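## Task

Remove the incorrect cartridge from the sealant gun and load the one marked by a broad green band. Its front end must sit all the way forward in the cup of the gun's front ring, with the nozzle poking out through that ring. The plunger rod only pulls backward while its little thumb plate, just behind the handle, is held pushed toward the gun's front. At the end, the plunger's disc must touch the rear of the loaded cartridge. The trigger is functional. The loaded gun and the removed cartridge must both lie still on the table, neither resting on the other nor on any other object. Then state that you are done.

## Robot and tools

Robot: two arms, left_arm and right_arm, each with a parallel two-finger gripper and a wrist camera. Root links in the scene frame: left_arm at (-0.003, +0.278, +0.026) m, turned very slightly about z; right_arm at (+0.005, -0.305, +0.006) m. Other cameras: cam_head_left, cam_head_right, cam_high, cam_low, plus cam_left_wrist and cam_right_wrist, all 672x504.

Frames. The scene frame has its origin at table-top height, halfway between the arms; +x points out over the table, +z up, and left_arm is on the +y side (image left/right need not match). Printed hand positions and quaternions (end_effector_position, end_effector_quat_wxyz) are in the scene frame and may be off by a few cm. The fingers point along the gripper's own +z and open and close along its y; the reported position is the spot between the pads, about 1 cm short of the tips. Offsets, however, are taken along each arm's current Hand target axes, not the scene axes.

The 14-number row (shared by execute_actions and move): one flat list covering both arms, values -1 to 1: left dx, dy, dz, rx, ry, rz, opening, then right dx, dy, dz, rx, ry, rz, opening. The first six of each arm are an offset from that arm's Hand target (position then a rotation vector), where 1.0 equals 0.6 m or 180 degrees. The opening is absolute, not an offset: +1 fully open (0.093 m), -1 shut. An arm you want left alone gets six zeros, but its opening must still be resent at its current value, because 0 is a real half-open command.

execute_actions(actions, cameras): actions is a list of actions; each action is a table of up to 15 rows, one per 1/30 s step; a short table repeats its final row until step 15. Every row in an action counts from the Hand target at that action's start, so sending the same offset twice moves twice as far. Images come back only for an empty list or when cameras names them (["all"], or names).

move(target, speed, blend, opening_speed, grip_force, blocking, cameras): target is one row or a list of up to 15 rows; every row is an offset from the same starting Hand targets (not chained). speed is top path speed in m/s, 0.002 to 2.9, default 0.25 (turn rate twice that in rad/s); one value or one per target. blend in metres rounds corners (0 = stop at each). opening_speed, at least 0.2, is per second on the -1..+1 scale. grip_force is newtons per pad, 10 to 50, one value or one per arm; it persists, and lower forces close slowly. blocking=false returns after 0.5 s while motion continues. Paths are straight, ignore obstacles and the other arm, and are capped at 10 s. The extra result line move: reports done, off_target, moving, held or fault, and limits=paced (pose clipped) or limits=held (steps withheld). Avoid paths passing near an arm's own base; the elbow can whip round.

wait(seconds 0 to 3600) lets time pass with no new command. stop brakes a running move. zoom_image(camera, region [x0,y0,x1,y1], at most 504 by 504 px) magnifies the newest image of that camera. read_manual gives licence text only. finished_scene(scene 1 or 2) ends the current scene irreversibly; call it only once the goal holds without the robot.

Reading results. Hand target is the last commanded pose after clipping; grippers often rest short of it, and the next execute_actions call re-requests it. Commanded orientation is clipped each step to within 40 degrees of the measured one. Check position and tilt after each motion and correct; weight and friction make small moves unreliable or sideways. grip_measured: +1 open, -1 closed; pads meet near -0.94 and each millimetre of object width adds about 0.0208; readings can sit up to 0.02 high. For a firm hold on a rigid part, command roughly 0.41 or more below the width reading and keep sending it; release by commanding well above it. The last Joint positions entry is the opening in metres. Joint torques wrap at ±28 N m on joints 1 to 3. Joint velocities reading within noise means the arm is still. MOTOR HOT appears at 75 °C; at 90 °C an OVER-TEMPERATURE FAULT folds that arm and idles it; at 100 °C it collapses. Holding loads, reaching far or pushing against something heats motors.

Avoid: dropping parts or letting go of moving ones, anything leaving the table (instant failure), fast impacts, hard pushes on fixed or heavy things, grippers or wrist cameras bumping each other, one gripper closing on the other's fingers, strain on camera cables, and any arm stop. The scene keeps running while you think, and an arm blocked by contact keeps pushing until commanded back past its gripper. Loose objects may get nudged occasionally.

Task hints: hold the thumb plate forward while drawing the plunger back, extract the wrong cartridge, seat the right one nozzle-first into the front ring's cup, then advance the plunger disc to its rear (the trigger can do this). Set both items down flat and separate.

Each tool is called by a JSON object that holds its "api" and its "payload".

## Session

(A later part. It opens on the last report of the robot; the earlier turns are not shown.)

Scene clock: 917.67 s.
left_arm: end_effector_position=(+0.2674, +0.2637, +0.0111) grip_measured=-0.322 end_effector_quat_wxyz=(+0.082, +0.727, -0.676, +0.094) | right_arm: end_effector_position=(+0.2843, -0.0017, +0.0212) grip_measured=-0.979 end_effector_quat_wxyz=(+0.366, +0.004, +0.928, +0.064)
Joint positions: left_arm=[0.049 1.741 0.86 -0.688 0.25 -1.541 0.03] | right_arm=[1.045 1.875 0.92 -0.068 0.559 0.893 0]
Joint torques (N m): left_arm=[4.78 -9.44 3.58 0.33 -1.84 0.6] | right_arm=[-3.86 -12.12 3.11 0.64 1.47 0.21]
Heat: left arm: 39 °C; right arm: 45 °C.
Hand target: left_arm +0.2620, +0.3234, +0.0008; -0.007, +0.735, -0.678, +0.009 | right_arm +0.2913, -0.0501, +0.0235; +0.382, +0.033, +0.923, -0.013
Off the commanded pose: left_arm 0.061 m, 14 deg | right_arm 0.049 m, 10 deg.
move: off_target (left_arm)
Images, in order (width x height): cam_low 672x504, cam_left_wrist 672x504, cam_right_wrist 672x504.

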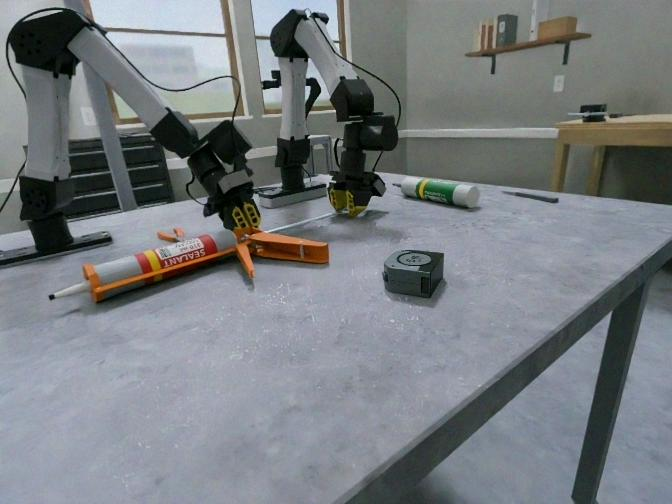

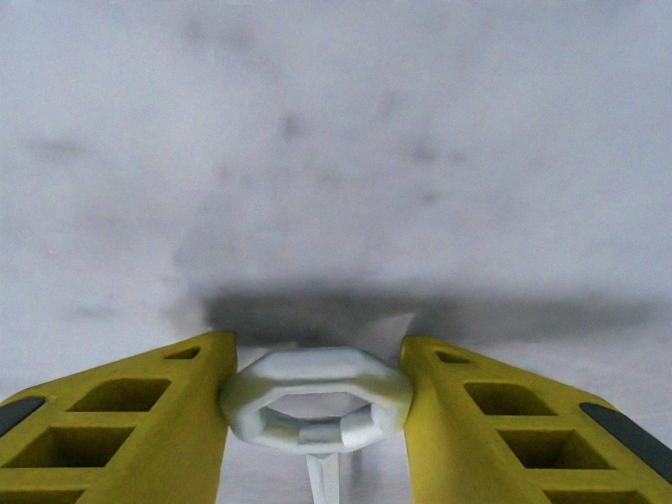

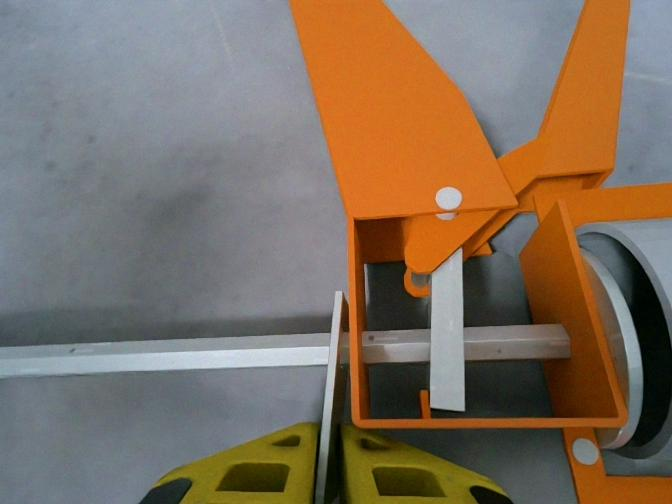

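{"api": "move", "payload": {"target": [0.085,0,0,0,0,0,-0.75, 0,0.075,0,0,0,0,-1], "speed": 0.08, "cameras": ["cam_right_wrist"]}}

{"api": "move", "payload": {"target": [[0,0,0,0,0,0,-0.5, 0,0,0,0,0,0,-0.4],[0,0,-0.1,0,0,0,0.3, -0.08,0,-0.12,0,0,0,0]], "speed": 0.15, "cameras": ["all"]}}

Scene clock: 931.30 s.
left_arm: end_effector_position=(+0.2677, +0.2613, +0.0085) grip_measured=-0.322 end_effector_quat_wxyz=(+0.020, +0.734, -0.678, +0.031) | right_arm: end_effector_position=(+0.2865, +0.0004, +0.0223) grip_measured=-0.982 end_effector_quat_wxyz=(+0.371, +0.011, +0.929, -0.001)
Joint positions: left_arm=[-0.07 1.733 0.86 -0.679 0.072 -1.666 0.03] | right_arm=[1.076 1.951 1.061 -0.267 0.658 0.958 0]
Joint torques (N m): left_arm=[-0.1 -7.68 2.92 0.59 -0.52 -0.03] | right_arm=[-1.52 -8.1 6.94 1.33 0.77 0.33]
Heat: left arm: 39 °C; right arm: 45 °C.
Hand target: left_arm +0.2660, +0.2726, +0.0010; -0.006, +0.735, -0.678, +0.008 | right_arm +0.2945, -0.0053, +0.0234; +0.382, +0.033, +0.923, -0.013
Off the commanded pose: left_arm 0.014 m, 4 deg | right_arm 0.010 m, 3 deg.
move: off_target (left_arm, right_arm)

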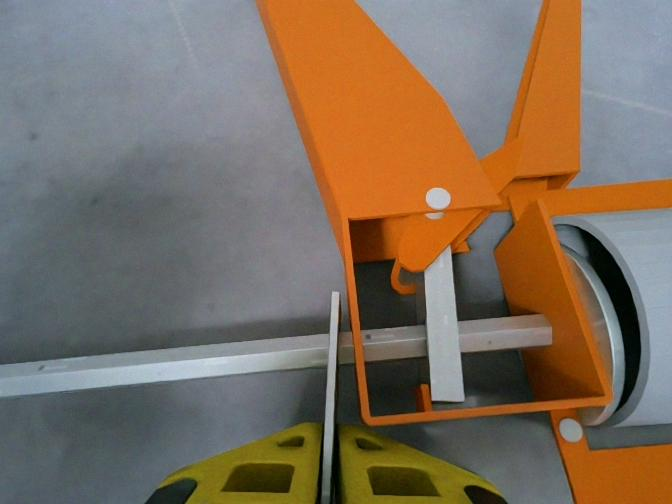

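Scene clock: 933.97 s.
left_arm: end_effector_position=(+0.2571, +0.2712, +0.0496) grip_measured=+0.297 end_effector_quat_wxyz=(+0.009, +0.738, -0.675, -0.002) | right_arm: end_effector_position=(+0.2753, -0.0099, +0.0929) grip_measured=-0.001 end_effector_quat_wxyz=(+0.370, +0.022, +0.928, -0.028)
Joint positions: left_arm=[-0.072 1.634 0.94 -0.892 0.011 -1.678 0.059] | right_arm=[1.103 1.816 1.208 -0.633 0.698 1.031 0.045]
Joint torques (N m): left_arm=[0.05 -10.28 6.8 0.15 0.02 0.09] | right_arm=[0.03 -10.89 8.25 1.19 0.55 0.12]
Heat: left arm: 39 °C; right arm: 45 °C.
Hand target: left_arm +0.2647, +0.2727, +0.0610; -0.006, +0.735, -0.678, +0.009 | right_arm +0.2776, -0.0041, +0.1083; +0.382, +0.033, +0.923, -0.013
Off the commanded pose: left_arm 0.014 m, 2 deg | right_arm 0.017 m, 3 deg.
move: off_target (left_arm, right_arm); target 2's new opening was sent with left_arm's hand 0.019 m and 4 deg from that target

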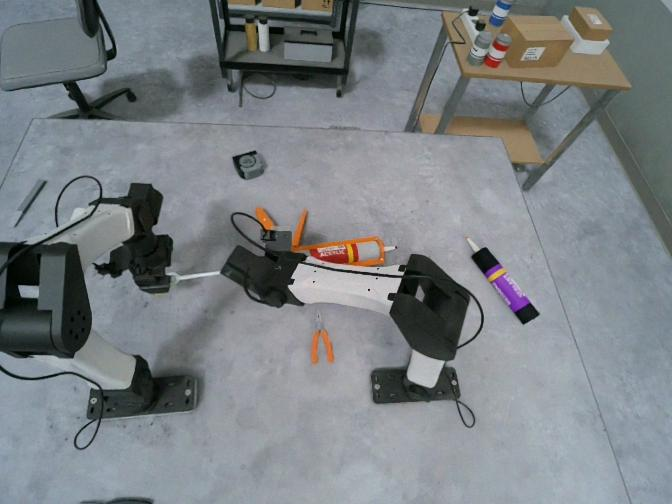

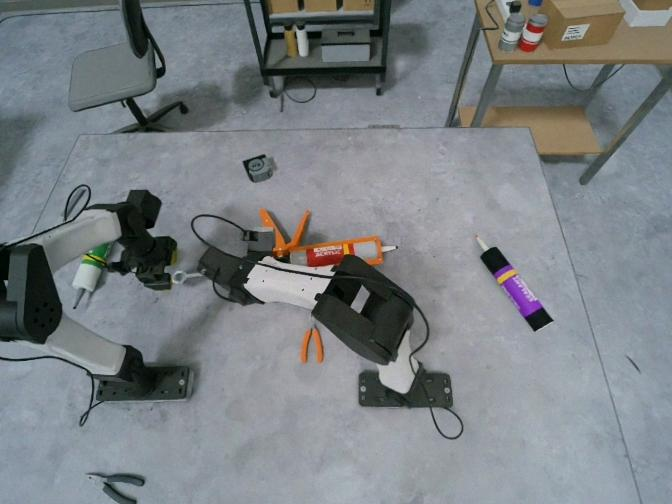

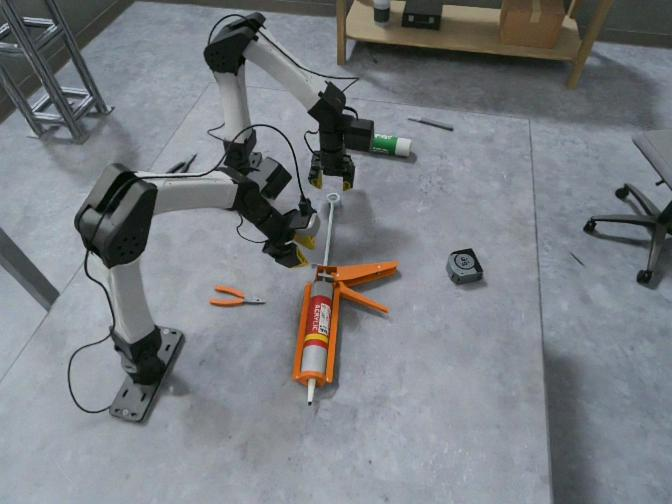

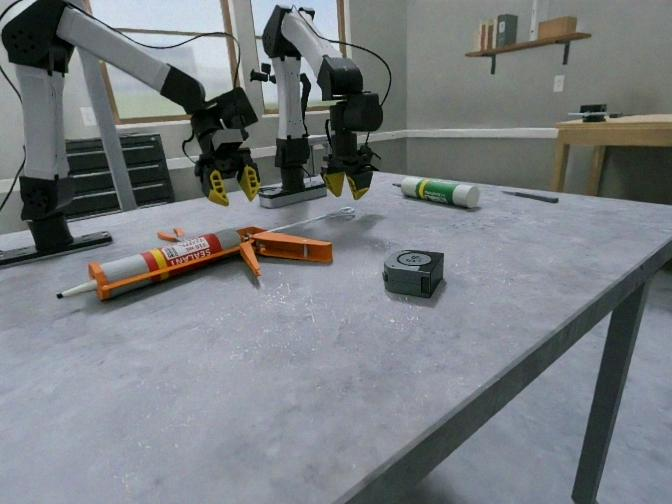

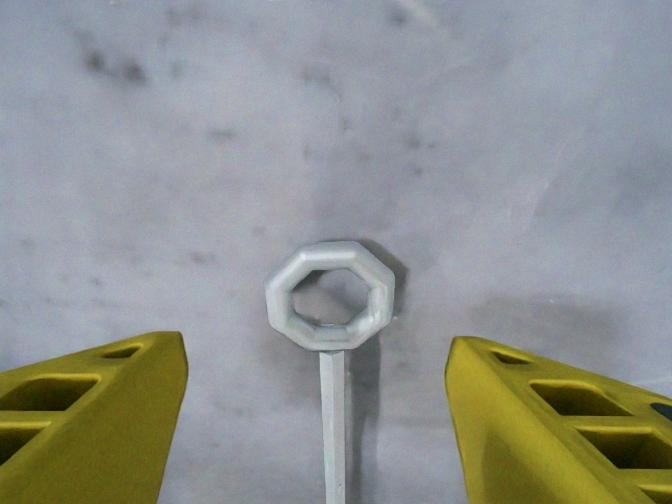

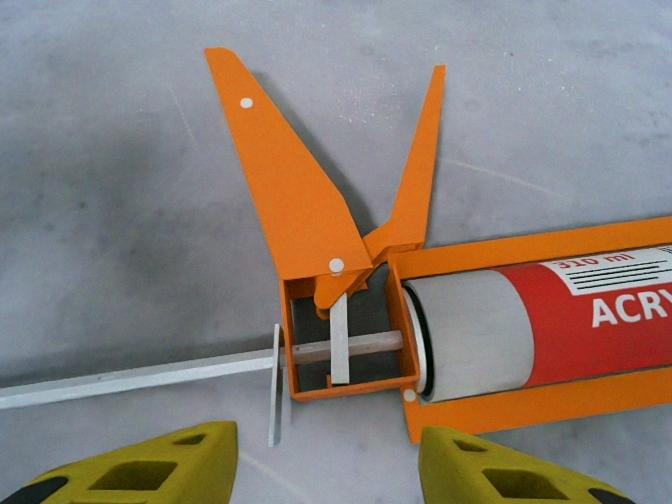

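{"api": "move", "payload": {"target": [0,0,-0.08,0,0,0,0.3, -0.1375,-0.1695,0.0148,-0.2037,0.1902,-0.493,1], "cameras": ["all"]}}

Scene clock: 962.03 s.
left_arm: end_effector_position=(+0.2577, +0.2713, +0.0967) grip_measured=+0.297 end_effector_quat_wxyz=(+0.009, +0.738, -0.675, -0.003) | right_arm: end_effector_position=(+0.3315, -0.1104, +0.1564) grip_measured=+1.000 end_effector_quat_wxyz=(+0.003, +0.705, -0.710, +0.001)
Joint positions: left_arm=[-0.072 1.573 1.076 -1.091 0.01 -1.678 0.059] | right_arm=[0.539 2.011 1.931 -1.497 0.004 -1.024 0.093]
Joint torques (N m): left_arm=[0.09 -10.06 7.25 0.14 -0.01 0.1] | right_arm=[-1.02 -9.54 8.18 0.45 -0.11 -0.22]
Heat: left arm: 42 °C; right arm: 44 °C.
Hand target: left_arm +0.2637, +0.2728, +0.1091; -0.007, +0.735, -0.678, +0.009 | right_arm +0.3349, -0.1102, +0.1603; +0.000, +0.707, -0.707, +0.000
Off the commanded pose: left_arm 0.014 m, 2 deg | right_arm 0.005 m, 1 deg.
move: off_target (left_arm)

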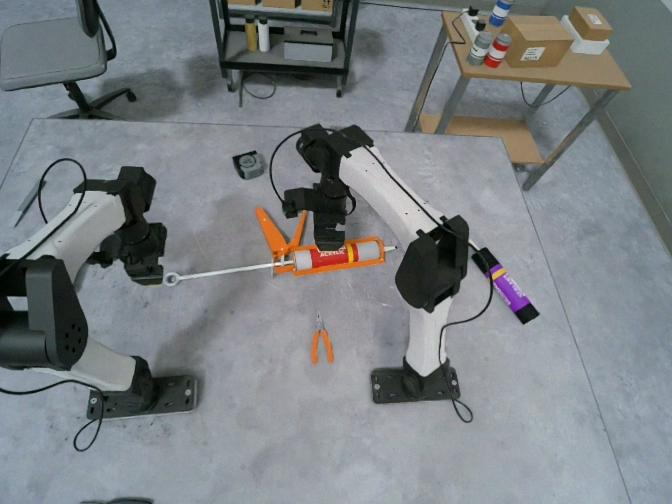

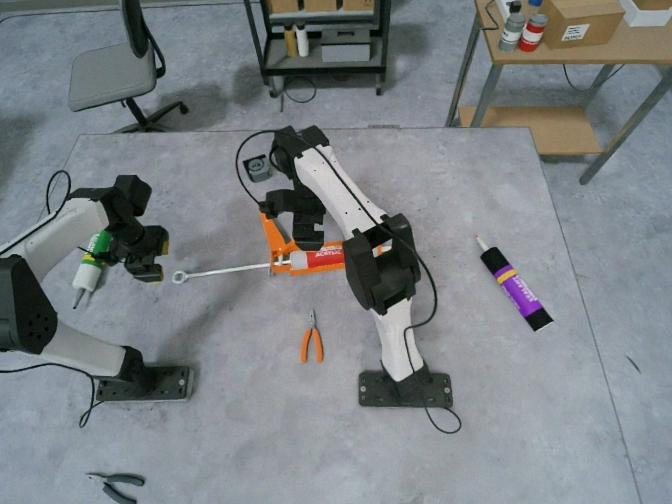

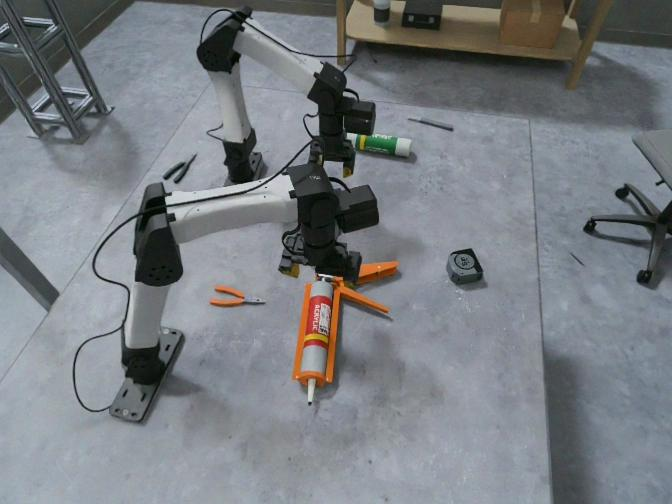

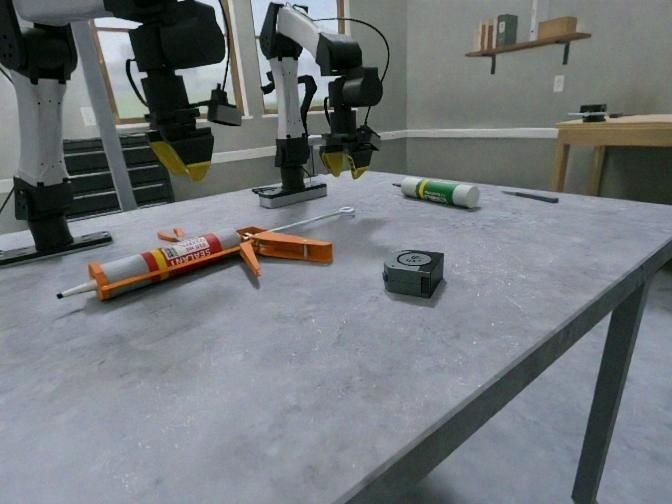

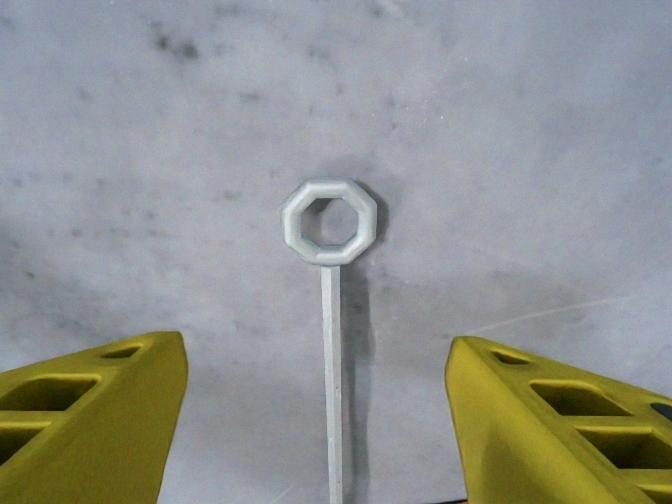

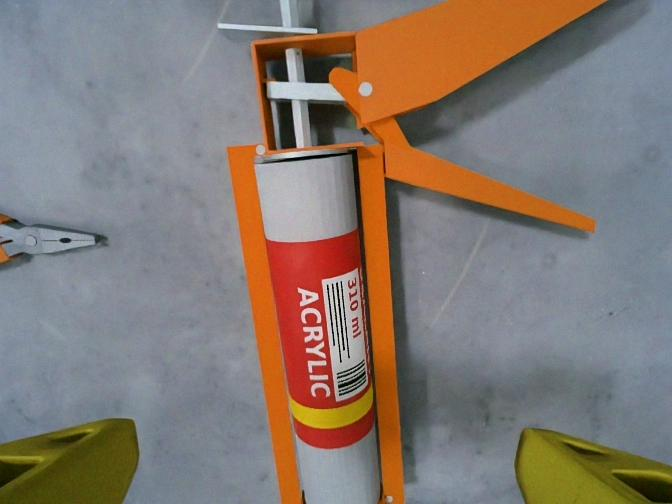

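{"api": "move", "payload": {"target": [0,0,0,0,0,0,0.3, 0.01,0.0083,0.117,0,0,-0.022,0.5], "cameras": ["cam_right_wrist","cam_low"]}}

Scene clock: 984.90 s.
left_arm: end_effector_position=(+0.2577, +0.2713, +0.0967) grip_measured=+0.297 end_effector_quat_wxyz=(+0.009, +0.738, -0.675, -0.003) | right_arm: end_effector_position=(+0.3278, -0.1149, +0.0847) grip_measured=+0.501 end_effector_quat_wxyz=(+0.014, +0.729, -0.684, -0.002)
Joint positions: left_arm=[-0.072 1.573 1.076 -1.091 0.01 -1.678 0.059] | right_arm=[0.534 2.005 1.637 -1.231 0.004 -1.101 0.069]
Joint torques (N m): left_arm=[0.09 -10.04 7.25 0.14 0 0.11] | right_arm=[-1.16 -12.81 5 0.62 -0.11 -0.16]
Heat: left arm: 41 °C; right arm: 41 °C.
Hand target: left_arm +0.2638, +0.2728, +0.1091; -0.007, +0.735, -0.678, +0.009 | right_arm +0.3299, -0.1161, +0.0901; +0.000, +0.731, -0.682, +0.000
Off the commanded pose: left_arm 0.014 m, 2 deg | right_arm 0.006 m, 2 deg.
move: done
Images, in order (width x height): cam_low 672x504, cam_right_wrist 672x504.

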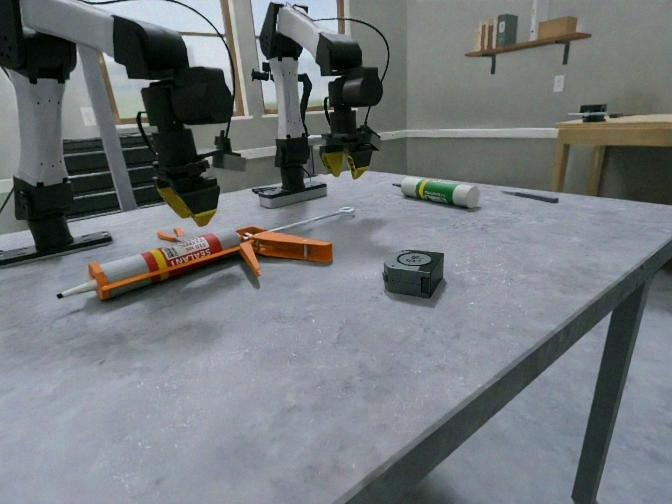

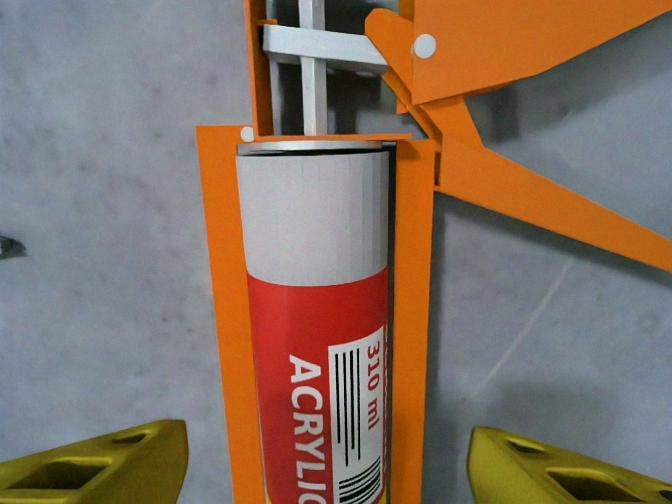

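{"api": "move", "payload": {"target": [0,0,0,0,0,0,0.3, 0,0.003,0.063,0,0,0,0.5], "speed": 0.1, "cameras": ["cam_right_wrist","cam_low"]}}

{"api": "zoom_image", "payload": {"camera": "cam_low", "region": [60, 160, 280, 320]}}

Scene clock: 994.17 s.
left_arm: end_effector_position=(+0.2577, +0.2713, +0.0967) grip_measured=+0.297 end_effector_quat_wxyz=(+0.009, +0.738, -0.675, -0.003) | right_arm: end_effector_position=(+0.3267, -0.1155, +0.0540) grip_measured=+0.501 end_effector_quat_wxyz=(+0.004, +0.729, -0.684, +0.001)
Joint positions: left_arm=[-0.072 1.573 1.076 -1.091 0.01 -1.678 0.059] | right_arm=[0.534 2.004 1.513 -1.087 0.004 -1.101 0.069]
Joint torques (N m): left_arm=[0.03 -10.04 7.27 0.13 0 0.1] | right_arm=[-0.95 -10.71 5.04 0.73 -0.11 -0.13]
Heat: left arm: 41 °C; right arm: 42 °C.
Hand target: left_arm +0.2638, +0.2728, +0.1091; -0.007, +0.735, -0.678, +0.009 | right_arm +0.3282, -0.1162, +0.0524; +0.000, +0.731, -0.682, +0.000
Off the commanded pose: left_arm 0.014 m, 2 deg | right_arm 0.002 m, 1 deg.
move: done
Images, in order (width x height): cam_low 672x504, cam_right_wrist 672x504.

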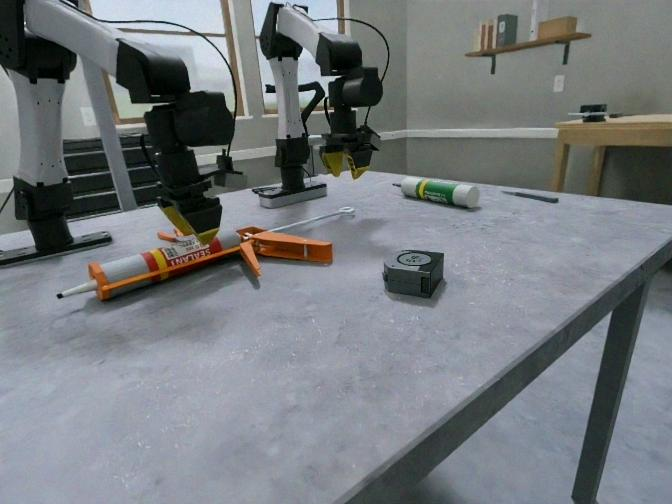

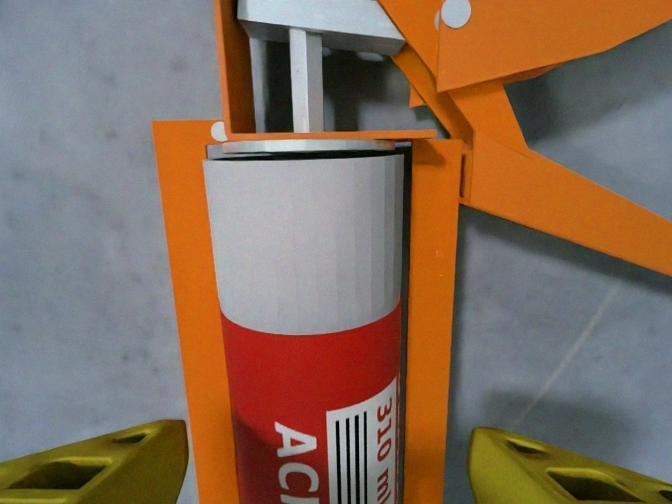

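Scaled by 2.291 from the camera's image (finer frame: 960x720).

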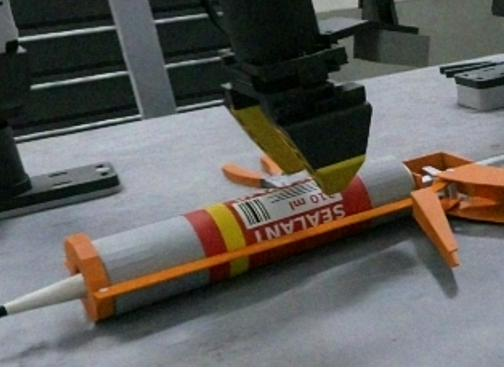

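{"api": "move", "payload": {"target": [0,0,0,0,0,0,0.3, 0,0.004,0.015,0,0,0,0.5], "speed": 0.06, "cameras": ["cam_right_wrist","cam_low"]}}

{"api": "zoom_image", "payload": {"camera": "cam_low", "region": [120, 180, 280, 300]}}

Scene clock: 1000.20 s.
left_arm: end_effector_position=(+0.2577, +0.2713, +0.0967) grip_measured=+0.297 end_effector_quat_wxyz=(+0.009, +0.738, -0.675, -0.003) | right_arm: end_effector_position=(+0.3247, -0.1167, +0.0453) grip_measured=+0.501 end_effector_quat_wxyz=(+0.004, +0.729, -0.684, +0.001)
Joint positions: left_arm=[-0.072 1.573 1.076 -1.091 0.01 -1.678 0.059] | right_arm=[0.534 2.004 1.477 -1.051 0.004 -1.101 0.069]
Joint torques (N m): left_arm=[0.06 -10.06 7.24 0.14 -0.01 0.11] | right_arm=[-0.68 -10.63 5.09 0.72 -0.15 -0.11]
Heat: left arm: 41 °C; right arm: 42 °C.
Hand target: left_arm +0.2638, +0.2728, +0.1091; -0.007, +0.735, -0.678, +0.009 | right_arm +0.3257, -0.1165, +0.0433; +0.000, +0.731, -0.682, +0.000
Off the commanded pose: left_arm 0.014 m, 2 deg | right_arm 0.002 m, 1 deg.
move: done
Images, in order (width x height): cam_low 672x504, cam_right_wrist 672x504.

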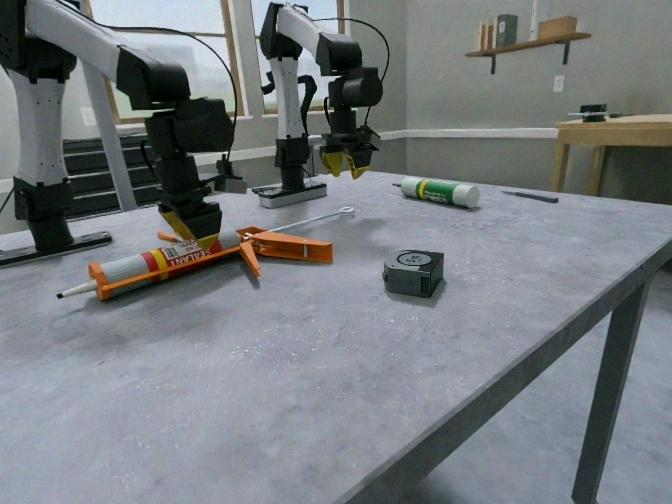

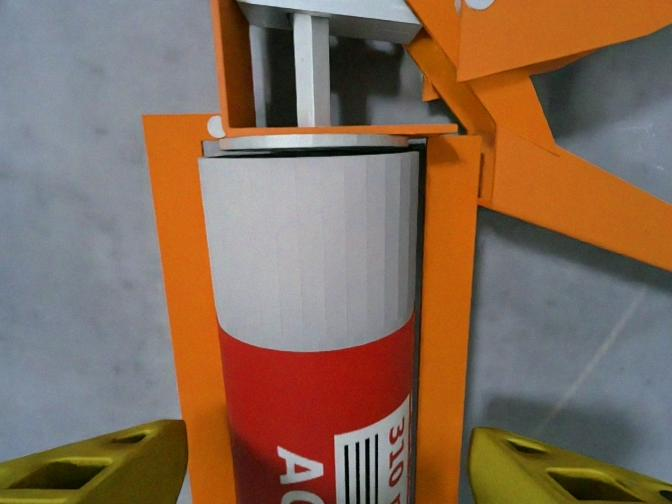

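Scaled by 3.150 from the camera's image (finer frame: 960x720).

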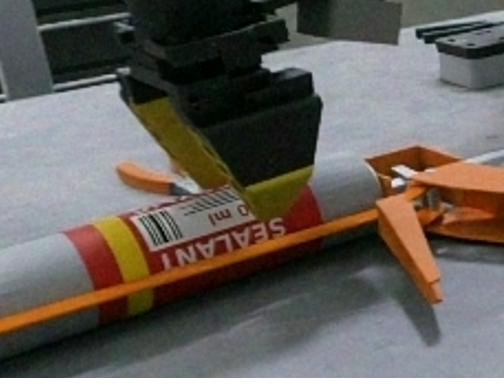

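{"api": "move", "payload": {"target": [0,0,0,0,0,0,0.3, 0,0.002,0,0,0,0,-0.5], "opening_speed": 0.6, "cameras": ["cam_right_wrist","cam_low"]}}

{"api": "zoom_image", "payload": {"camera": "cam_low", "region": [120, 180, 280, 300]}}

Scene clock: 1007.93 s.
left_arm: end_effector_position=(+0.2577, +0.2713, +0.0967) grip_measured=+0.297 end_effector_quat_wxyz=(+0.009, +0.738, -0.675, -0.003) | right_arm: end_effector_position=(+0.3260, -0.1155, +0.0504) grip_measured=-0.496 end_effector_quat_wxyz=(-0.004, +0.729, -0.684, +0.002)
Joint positions: left_arm=[-0.072 1.573 1.076 -1.091 0.01 -1.678 0.059] | right_arm=[0.534 1.99 1.477 -1.048 0.001 -1.101 0.021]
Joint torques (N m): left_arm=[0.09 -10.06 7.21 0.14 -0.01 0.1] | right_arm=[-0.54 -9.26 4.63 0.73 -0.07 -0.1]
Heat: left arm: 41 °C; right arm: 42 °C.
Hand target: left_arm +0.2638, +0.2728, +0.1091; -0.007, +0.735, -0.678, +0.009 | right_arm +0.3245, -0.1166, +0.0433; +0.000, +0.731, -0.682, +0.000
Off the commanded pose: left_arm 0.014 m, 2 deg | right_arm 0.007 m, 1 deg.
move: done
Images, in order (width x height): cam_low 672x504, cam_right_wrist 672x504.

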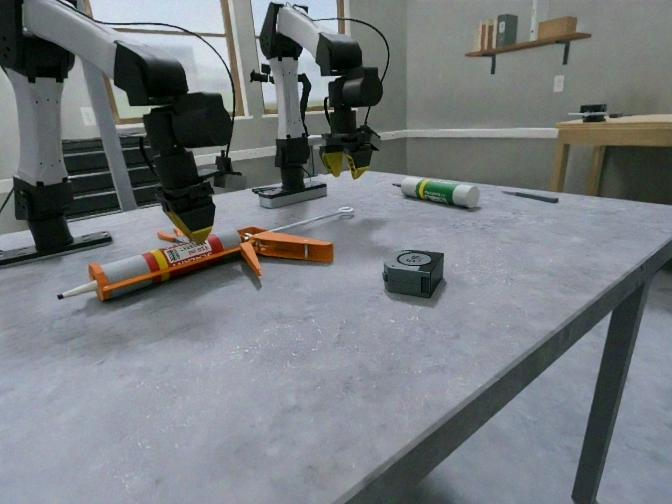

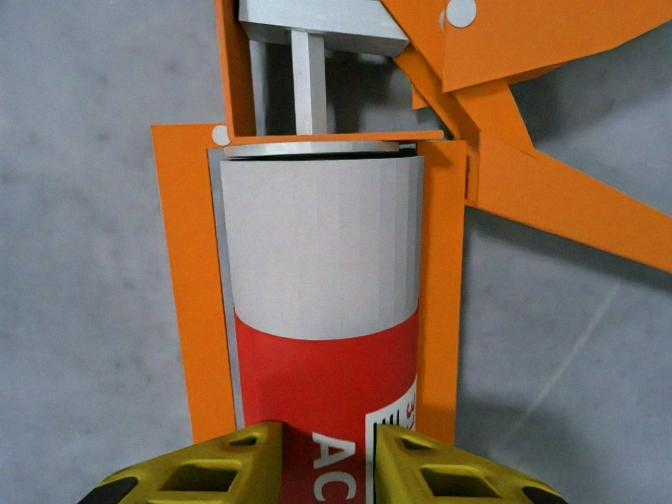

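Scaled by 3.150 from the camera's image (finer frame: 960x720).

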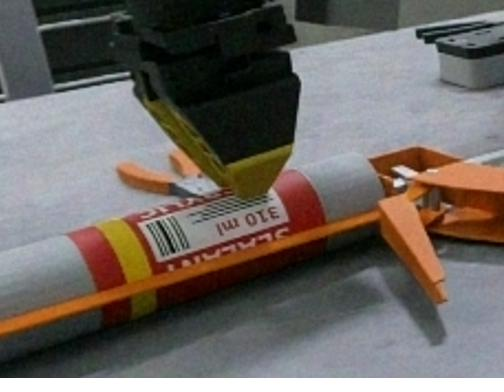

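{"api": "move", "payload": {"target": [[0,0,0,0,0,0,0.3, 0,0,-0.01,0,0,0,0.4],[0,0,0,0,0,0,0.3, 0,0.002,0.02,0,0,0,0.4]], "speed": 0.06, "cameras": ["cam_right_wrist","cam_low","cam_high"]}}

{"api": "zoom_image", "payload": {"camera": "cam_low", "region": [120, 180, 280, 300]}}

Scene clock: 1024.37 s.
left_arm: end_effector_position=(+0.2577, +0.2713, +0.0967) grip_measured=+0.297 end_effector_quat_wxyz=(+0.009, +0.738, -0.675, -0.003) | right_arm: end_effector_position=(+0.3231, -0.1172, +0.0355) grip_measured=+0.399 end_effector_quat_wxyz=(+0.001, +0.729, -0.684, +0.000)
Joint positions: left_arm=[-0.072 1.573 1.076 -1.091 0.01 -1.678 0.059] | right_arm=[0.534 2.004 1.435 -1.004 0.001 -1.101 0.064]
Joint torques (N m): left_arm=[0.05 -10.02 7.25 0.13 0 0.09] | right_arm=[-0.39 -9.7 5.07 0.77 -0.1 -0.07]
Heat: left arm: 41 °C; right arm: 42 °C.
Hand target: left_arm +0.2638, +0.2728, +0.1091; -0.007, +0.735, -0.678, +0.009 | right_arm +0.3234, -0.1166, +0.0313; +0.000, +0.731, -0.682, +0.000
Off the commanded pose: left_arm 0.014 m, 2 deg | right_arm 0.004 m, 0 deg.
move: done
Images, in order (width x height): cam_high 672x504, cam_low 672x504, cam_right_wrist 672x504.

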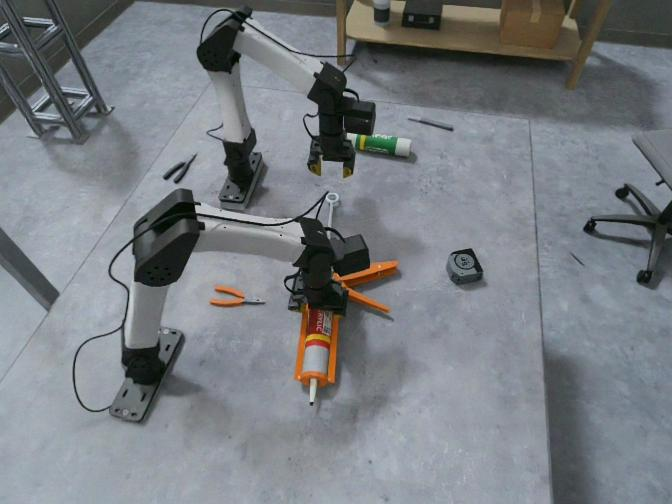

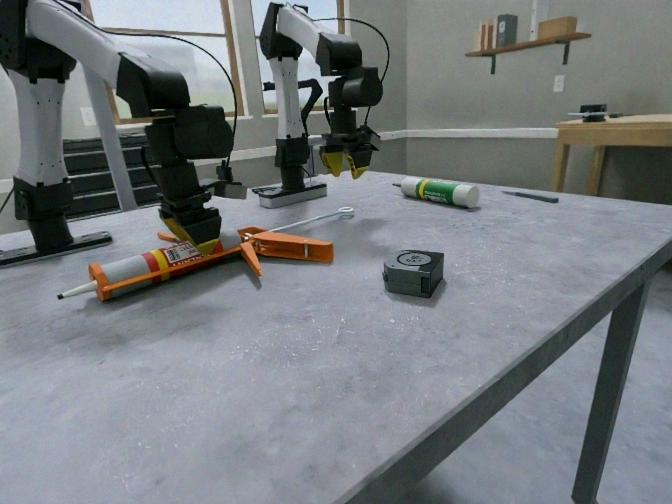

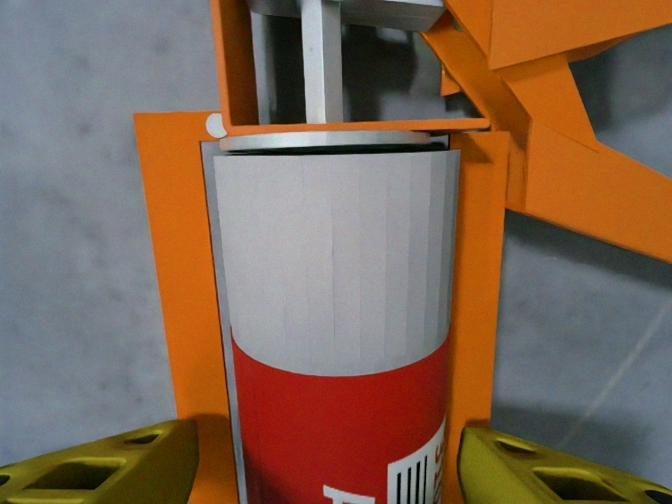

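Scaled by 3.150 from the camera's image (finer frame: 960x720).

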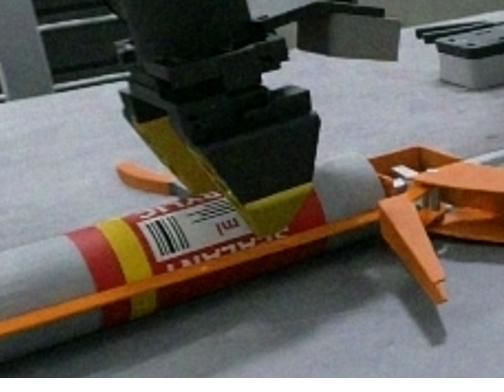

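{"api": "move", "payload": {"target": [0,0,0,0,0,0,0.3, 0,-0.006,0,0,0,0,0.4], "speed": 0.06}}

{"api": "move", "payload": {"target": [0,0,0,0,0,0,0.3, 0,0,0,0,0,0,-0.5], "opening_speed": 0.5, "cameras": ["cam_right_wrist","cam_low"]}}

{"api": "zoom_image", "payload": {"camera": "cam_low", "region": [120, 180, 280, 300]}}

Scene clock: 1032.37 s.
left_arm: end_effector_position=(+0.2577, +0.2713, +0.0967) grip_measured=+0.297 end_effector_quat_wxyz=(+0.009, +0.738, -0.675, -0.003) | right_arm: end_effector_position=(+0.3225, -0.1176, +0.0320) grip_measured=+0.399 end_effector_quat_wxyz=(+0.005, +0.729, -0.684, -0.001)
Joint positions: left_arm=[-0.072 1.573 1.076 -1.091 0.01 -1.678 0.059] | right_arm=[0.534 2.014 1.435 -1.003 0.001 -1.101 0.064]
Joint torques (N m): left_arm=[0.08 -10.04 7.27 0.14 0 0.1] | right_arm=[-0.76 -9.65 6.32 0.65 -0.11 -0.13]
Heat: left arm: 41 °C; right arm: 42 °C.
Hand target: left_arm +0.2638, +0.2728, +0.1091; -0.007, +0.735, -0.678, +0.009 | right_arm +0.3270, -0.1164, +0.0312; +0.000, +0.731, -0.682, +0.000
Off the commanded pose: left_arm 0.014 m, 2 deg | right_arm 0.005 m, 1 deg.
move: done

Scene clock: 1034.40 s.
left_arm: end_effector_position=(+0.2577, +0.2713, +0.0967) grip_measured=+0.297 end_effector_quat_wxyz=(+0.009, +0.738, -0.675, -0.003) | right_arm: end_effector_position=(+0.3239, -0.1168, +0.0320) grip_measured=-0.167 end_effector_quat_wxyz=(+0.002, +0.730, -0.684, +0.000)
Joint positions: left_arm=[-0.072 1.573 1.076 -1.091 0.01 -1.678 0.059] | right_arm=[0.534 2.014 1.435 -0.996 0.001 -1.103 0.037]
Joint torques (N m): left_arm=[0.01 -10.07 7.25 0.14 0.01 0.1] | right_arm=[-0.87 -9.57 6.39 0.58 -0.08 -0.11]
Heat: left arm: 41 °C; right arm: 42 °C.
Hand target: left_arm +0.2638, +0.2728, +0.1091; -0.007, +0.735, -0.678, +0.009 | right_arm +0.3269, -0.1164, +0.0312; +0.000, +0.731, -0.682, +0.000
Off the commanded pose: left_arm 0.014 m, 2 deg | right_arm 0.003 m, 0 deg.
move: done
Images, in order (width x height): cam_low 672x504, cam_right_wrist 672x504.

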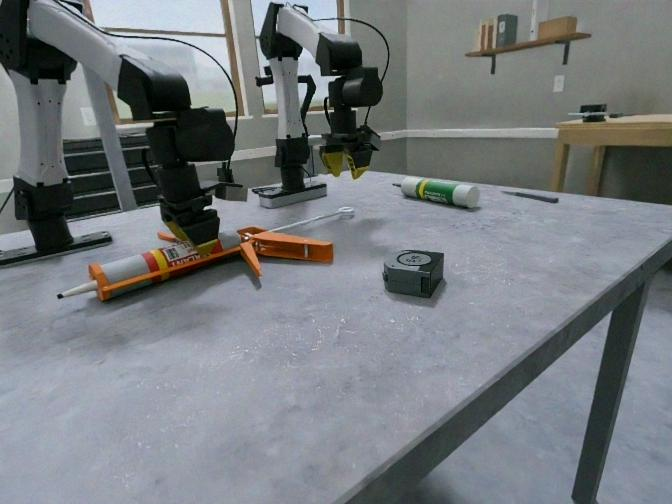

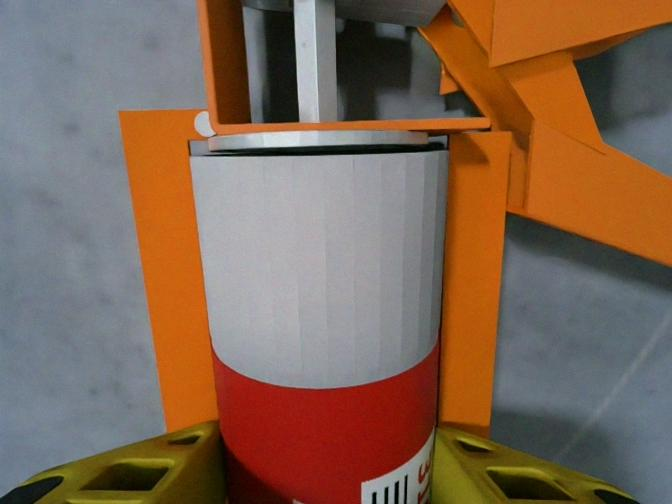

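Scaled by 3.150 from the camera's image (finer frame: 960x720).

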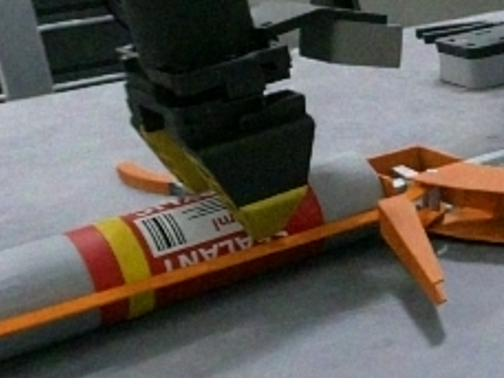

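{"api": "move", "payload": {"target": [0,0,0,0,0,0,0.3, -0.003,0,-0.028,0,-0.0333,0,-0.55], "speed": 0.04, "cameras": ["cam_right_wrist","cam_low","cam_high"]}}

{"api": "zoom_image", "payload": {"camera": "cam_low", "region": [40, 160, 300, 320]}}

Scene clock: 1054.03 s.
left_arm: end_effector_position=(+0.2577, +0.2713, +0.0967) grip_measured=+0.297 end_effector_quat_wxyz=(+0.009, +0.738, -0.675, -0.003) | right_arm: end_effector_position=(+0.3256, -0.1178, +0.0344) grip_measured=-0.193 end_effector_quat_wxyz=(-0.012, +0.728, -0.685, -0.031)
Joint positions: left_arm=[-0.072 1.573 1.076 -1.091 0.01 -1.678 0.059] | right_arm=[0.498 2.008 1.435 -0.995 -0.065 -1.133 0.036]
Joint torques (N m): left_arm=[0.05 -10.09 7.24 0.13 0 0.1] | right_arm=[-1.24 -14.53 5.27 0.59 -0.44 -0.15]
Heat: left arm: 41 °C; right arm: 43 °C.
Hand target: left_arm +0.2638, +0.2728, +0.1091; -0.007, +0.735, -0.678, +0.009 | right_arm +0.3268, -0.1146, +0.0481; -0.036, +0.730, -0.681, -0.038
Off the commanded pose: left_arm 0.014 m, 2 deg | right_arm 0.014 m, 3 deg.
move: off_target (right_arm)
Images, in order (width x height): cam_high 672x504, cam_low 672x504, cam_right_wrist 672x504.

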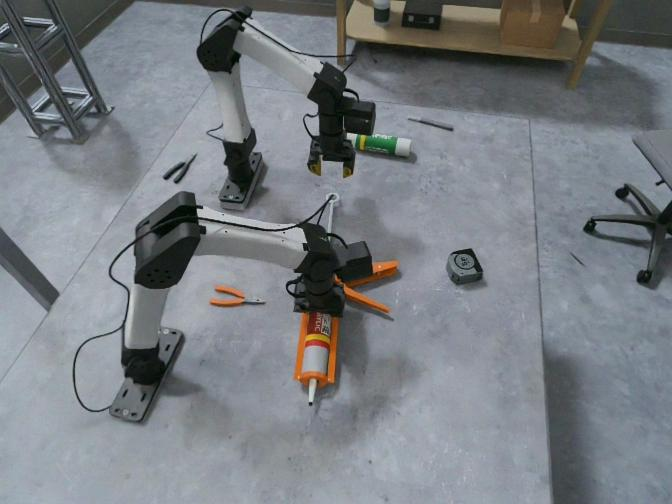

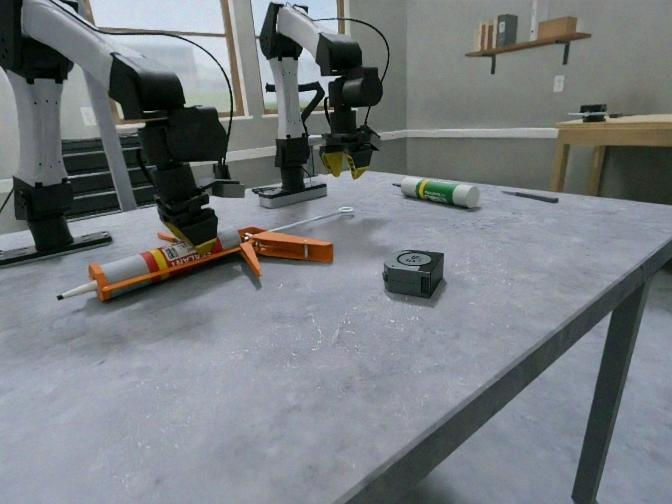

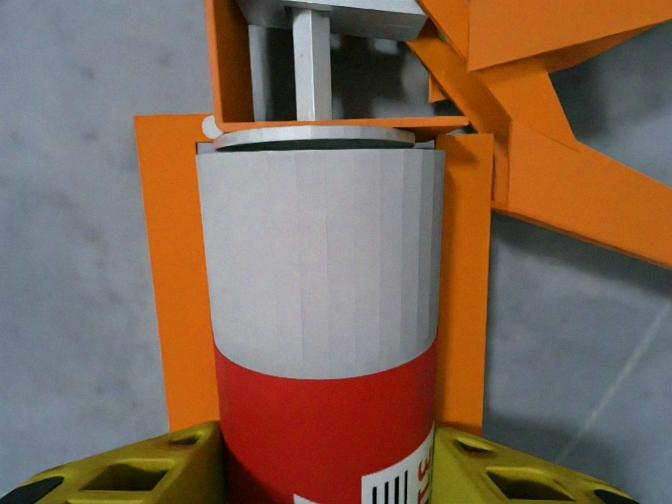

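Scaled by 1.938 from the camera's image (finer frame: 960x720).

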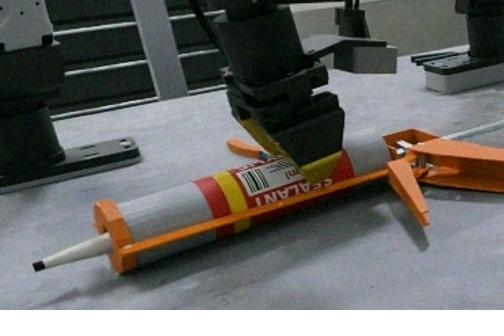

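{"api": "move", "payload": {"target": [0,0,0,0,0,0,0.3, 0.003,0,-0.02,0,-0.0222,0,-0.6], "speed": 0.04, "cameras": ["cam_right_wrist","cam_low"]}}

{"api": "zoom_image", "payload": {"camera": "cam_low", "region": [40, 160, 300, 320]}}

Scene clock: 1060.83 s.
left_arm: end_effector_position=(+0.2577, +0.2713, +0.0967) grip_measured=+0.297 end_effector_quat_wxyz=(+0.009, +0.738, -0.675, -0.003) | right_arm: end_effector_position=(+0.3261, -0.1210, +0.0450) grip_measured=-0.193 end_effector_quat_wxyz=(-0.034, +0.726, -0.684, -0.056)
Joint positions: left_arm=[-0.072 1.573 1.076 -1.091 0.01 -1.678 0.059] | right_arm=[0.461 1.971 1.421 -0.995 -0.129 -1.167 0.036]
Joint torques (N m): left_arm=[0.01 -10.06 7.24 0.13 0 0.11] | right_arm=[-1.16 -14.41 5.7 0.62 -0.46 -0.12]
Heat: left arm: 41 °C; right arm: 45 °C.
Hand target: left_arm +0.2638, +0.2728, +0.1091; -0.007, +0.735, -0.678, +0.009 | right_arm +0.3271, -0.1176, +0.0598; -0.059, +0.728, -0.680, -0.063
Off the commanded pose: left_arm 0.014 m, 2 deg | right_arm 0.015 m, 3 deg.
move: off_target (right_arm)
Images, in order (width x height): cam_low 672x504, cam_right_wrist 672x504.

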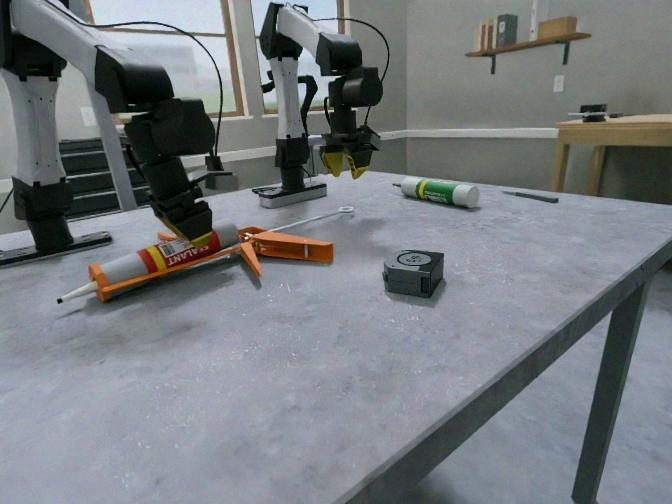

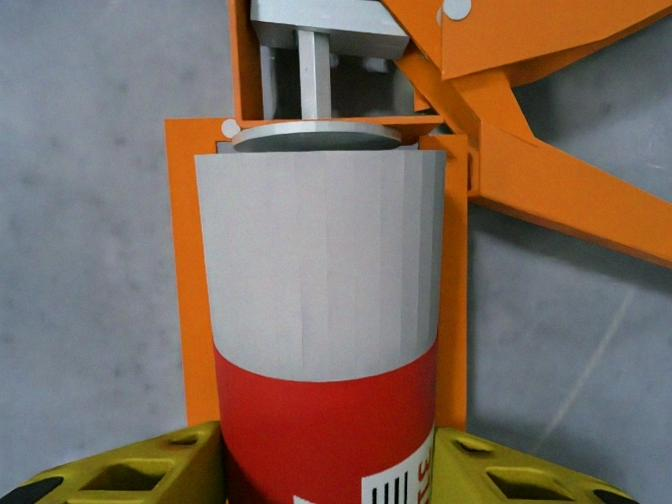

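Scaled by 1.938 from the camera's image (finer frame: 960x720).

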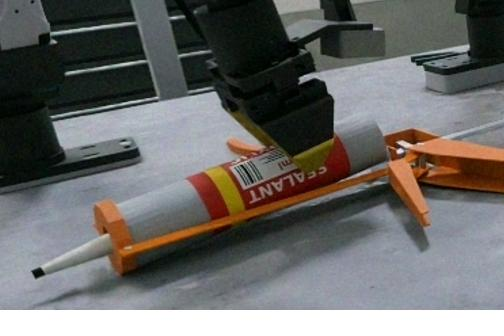

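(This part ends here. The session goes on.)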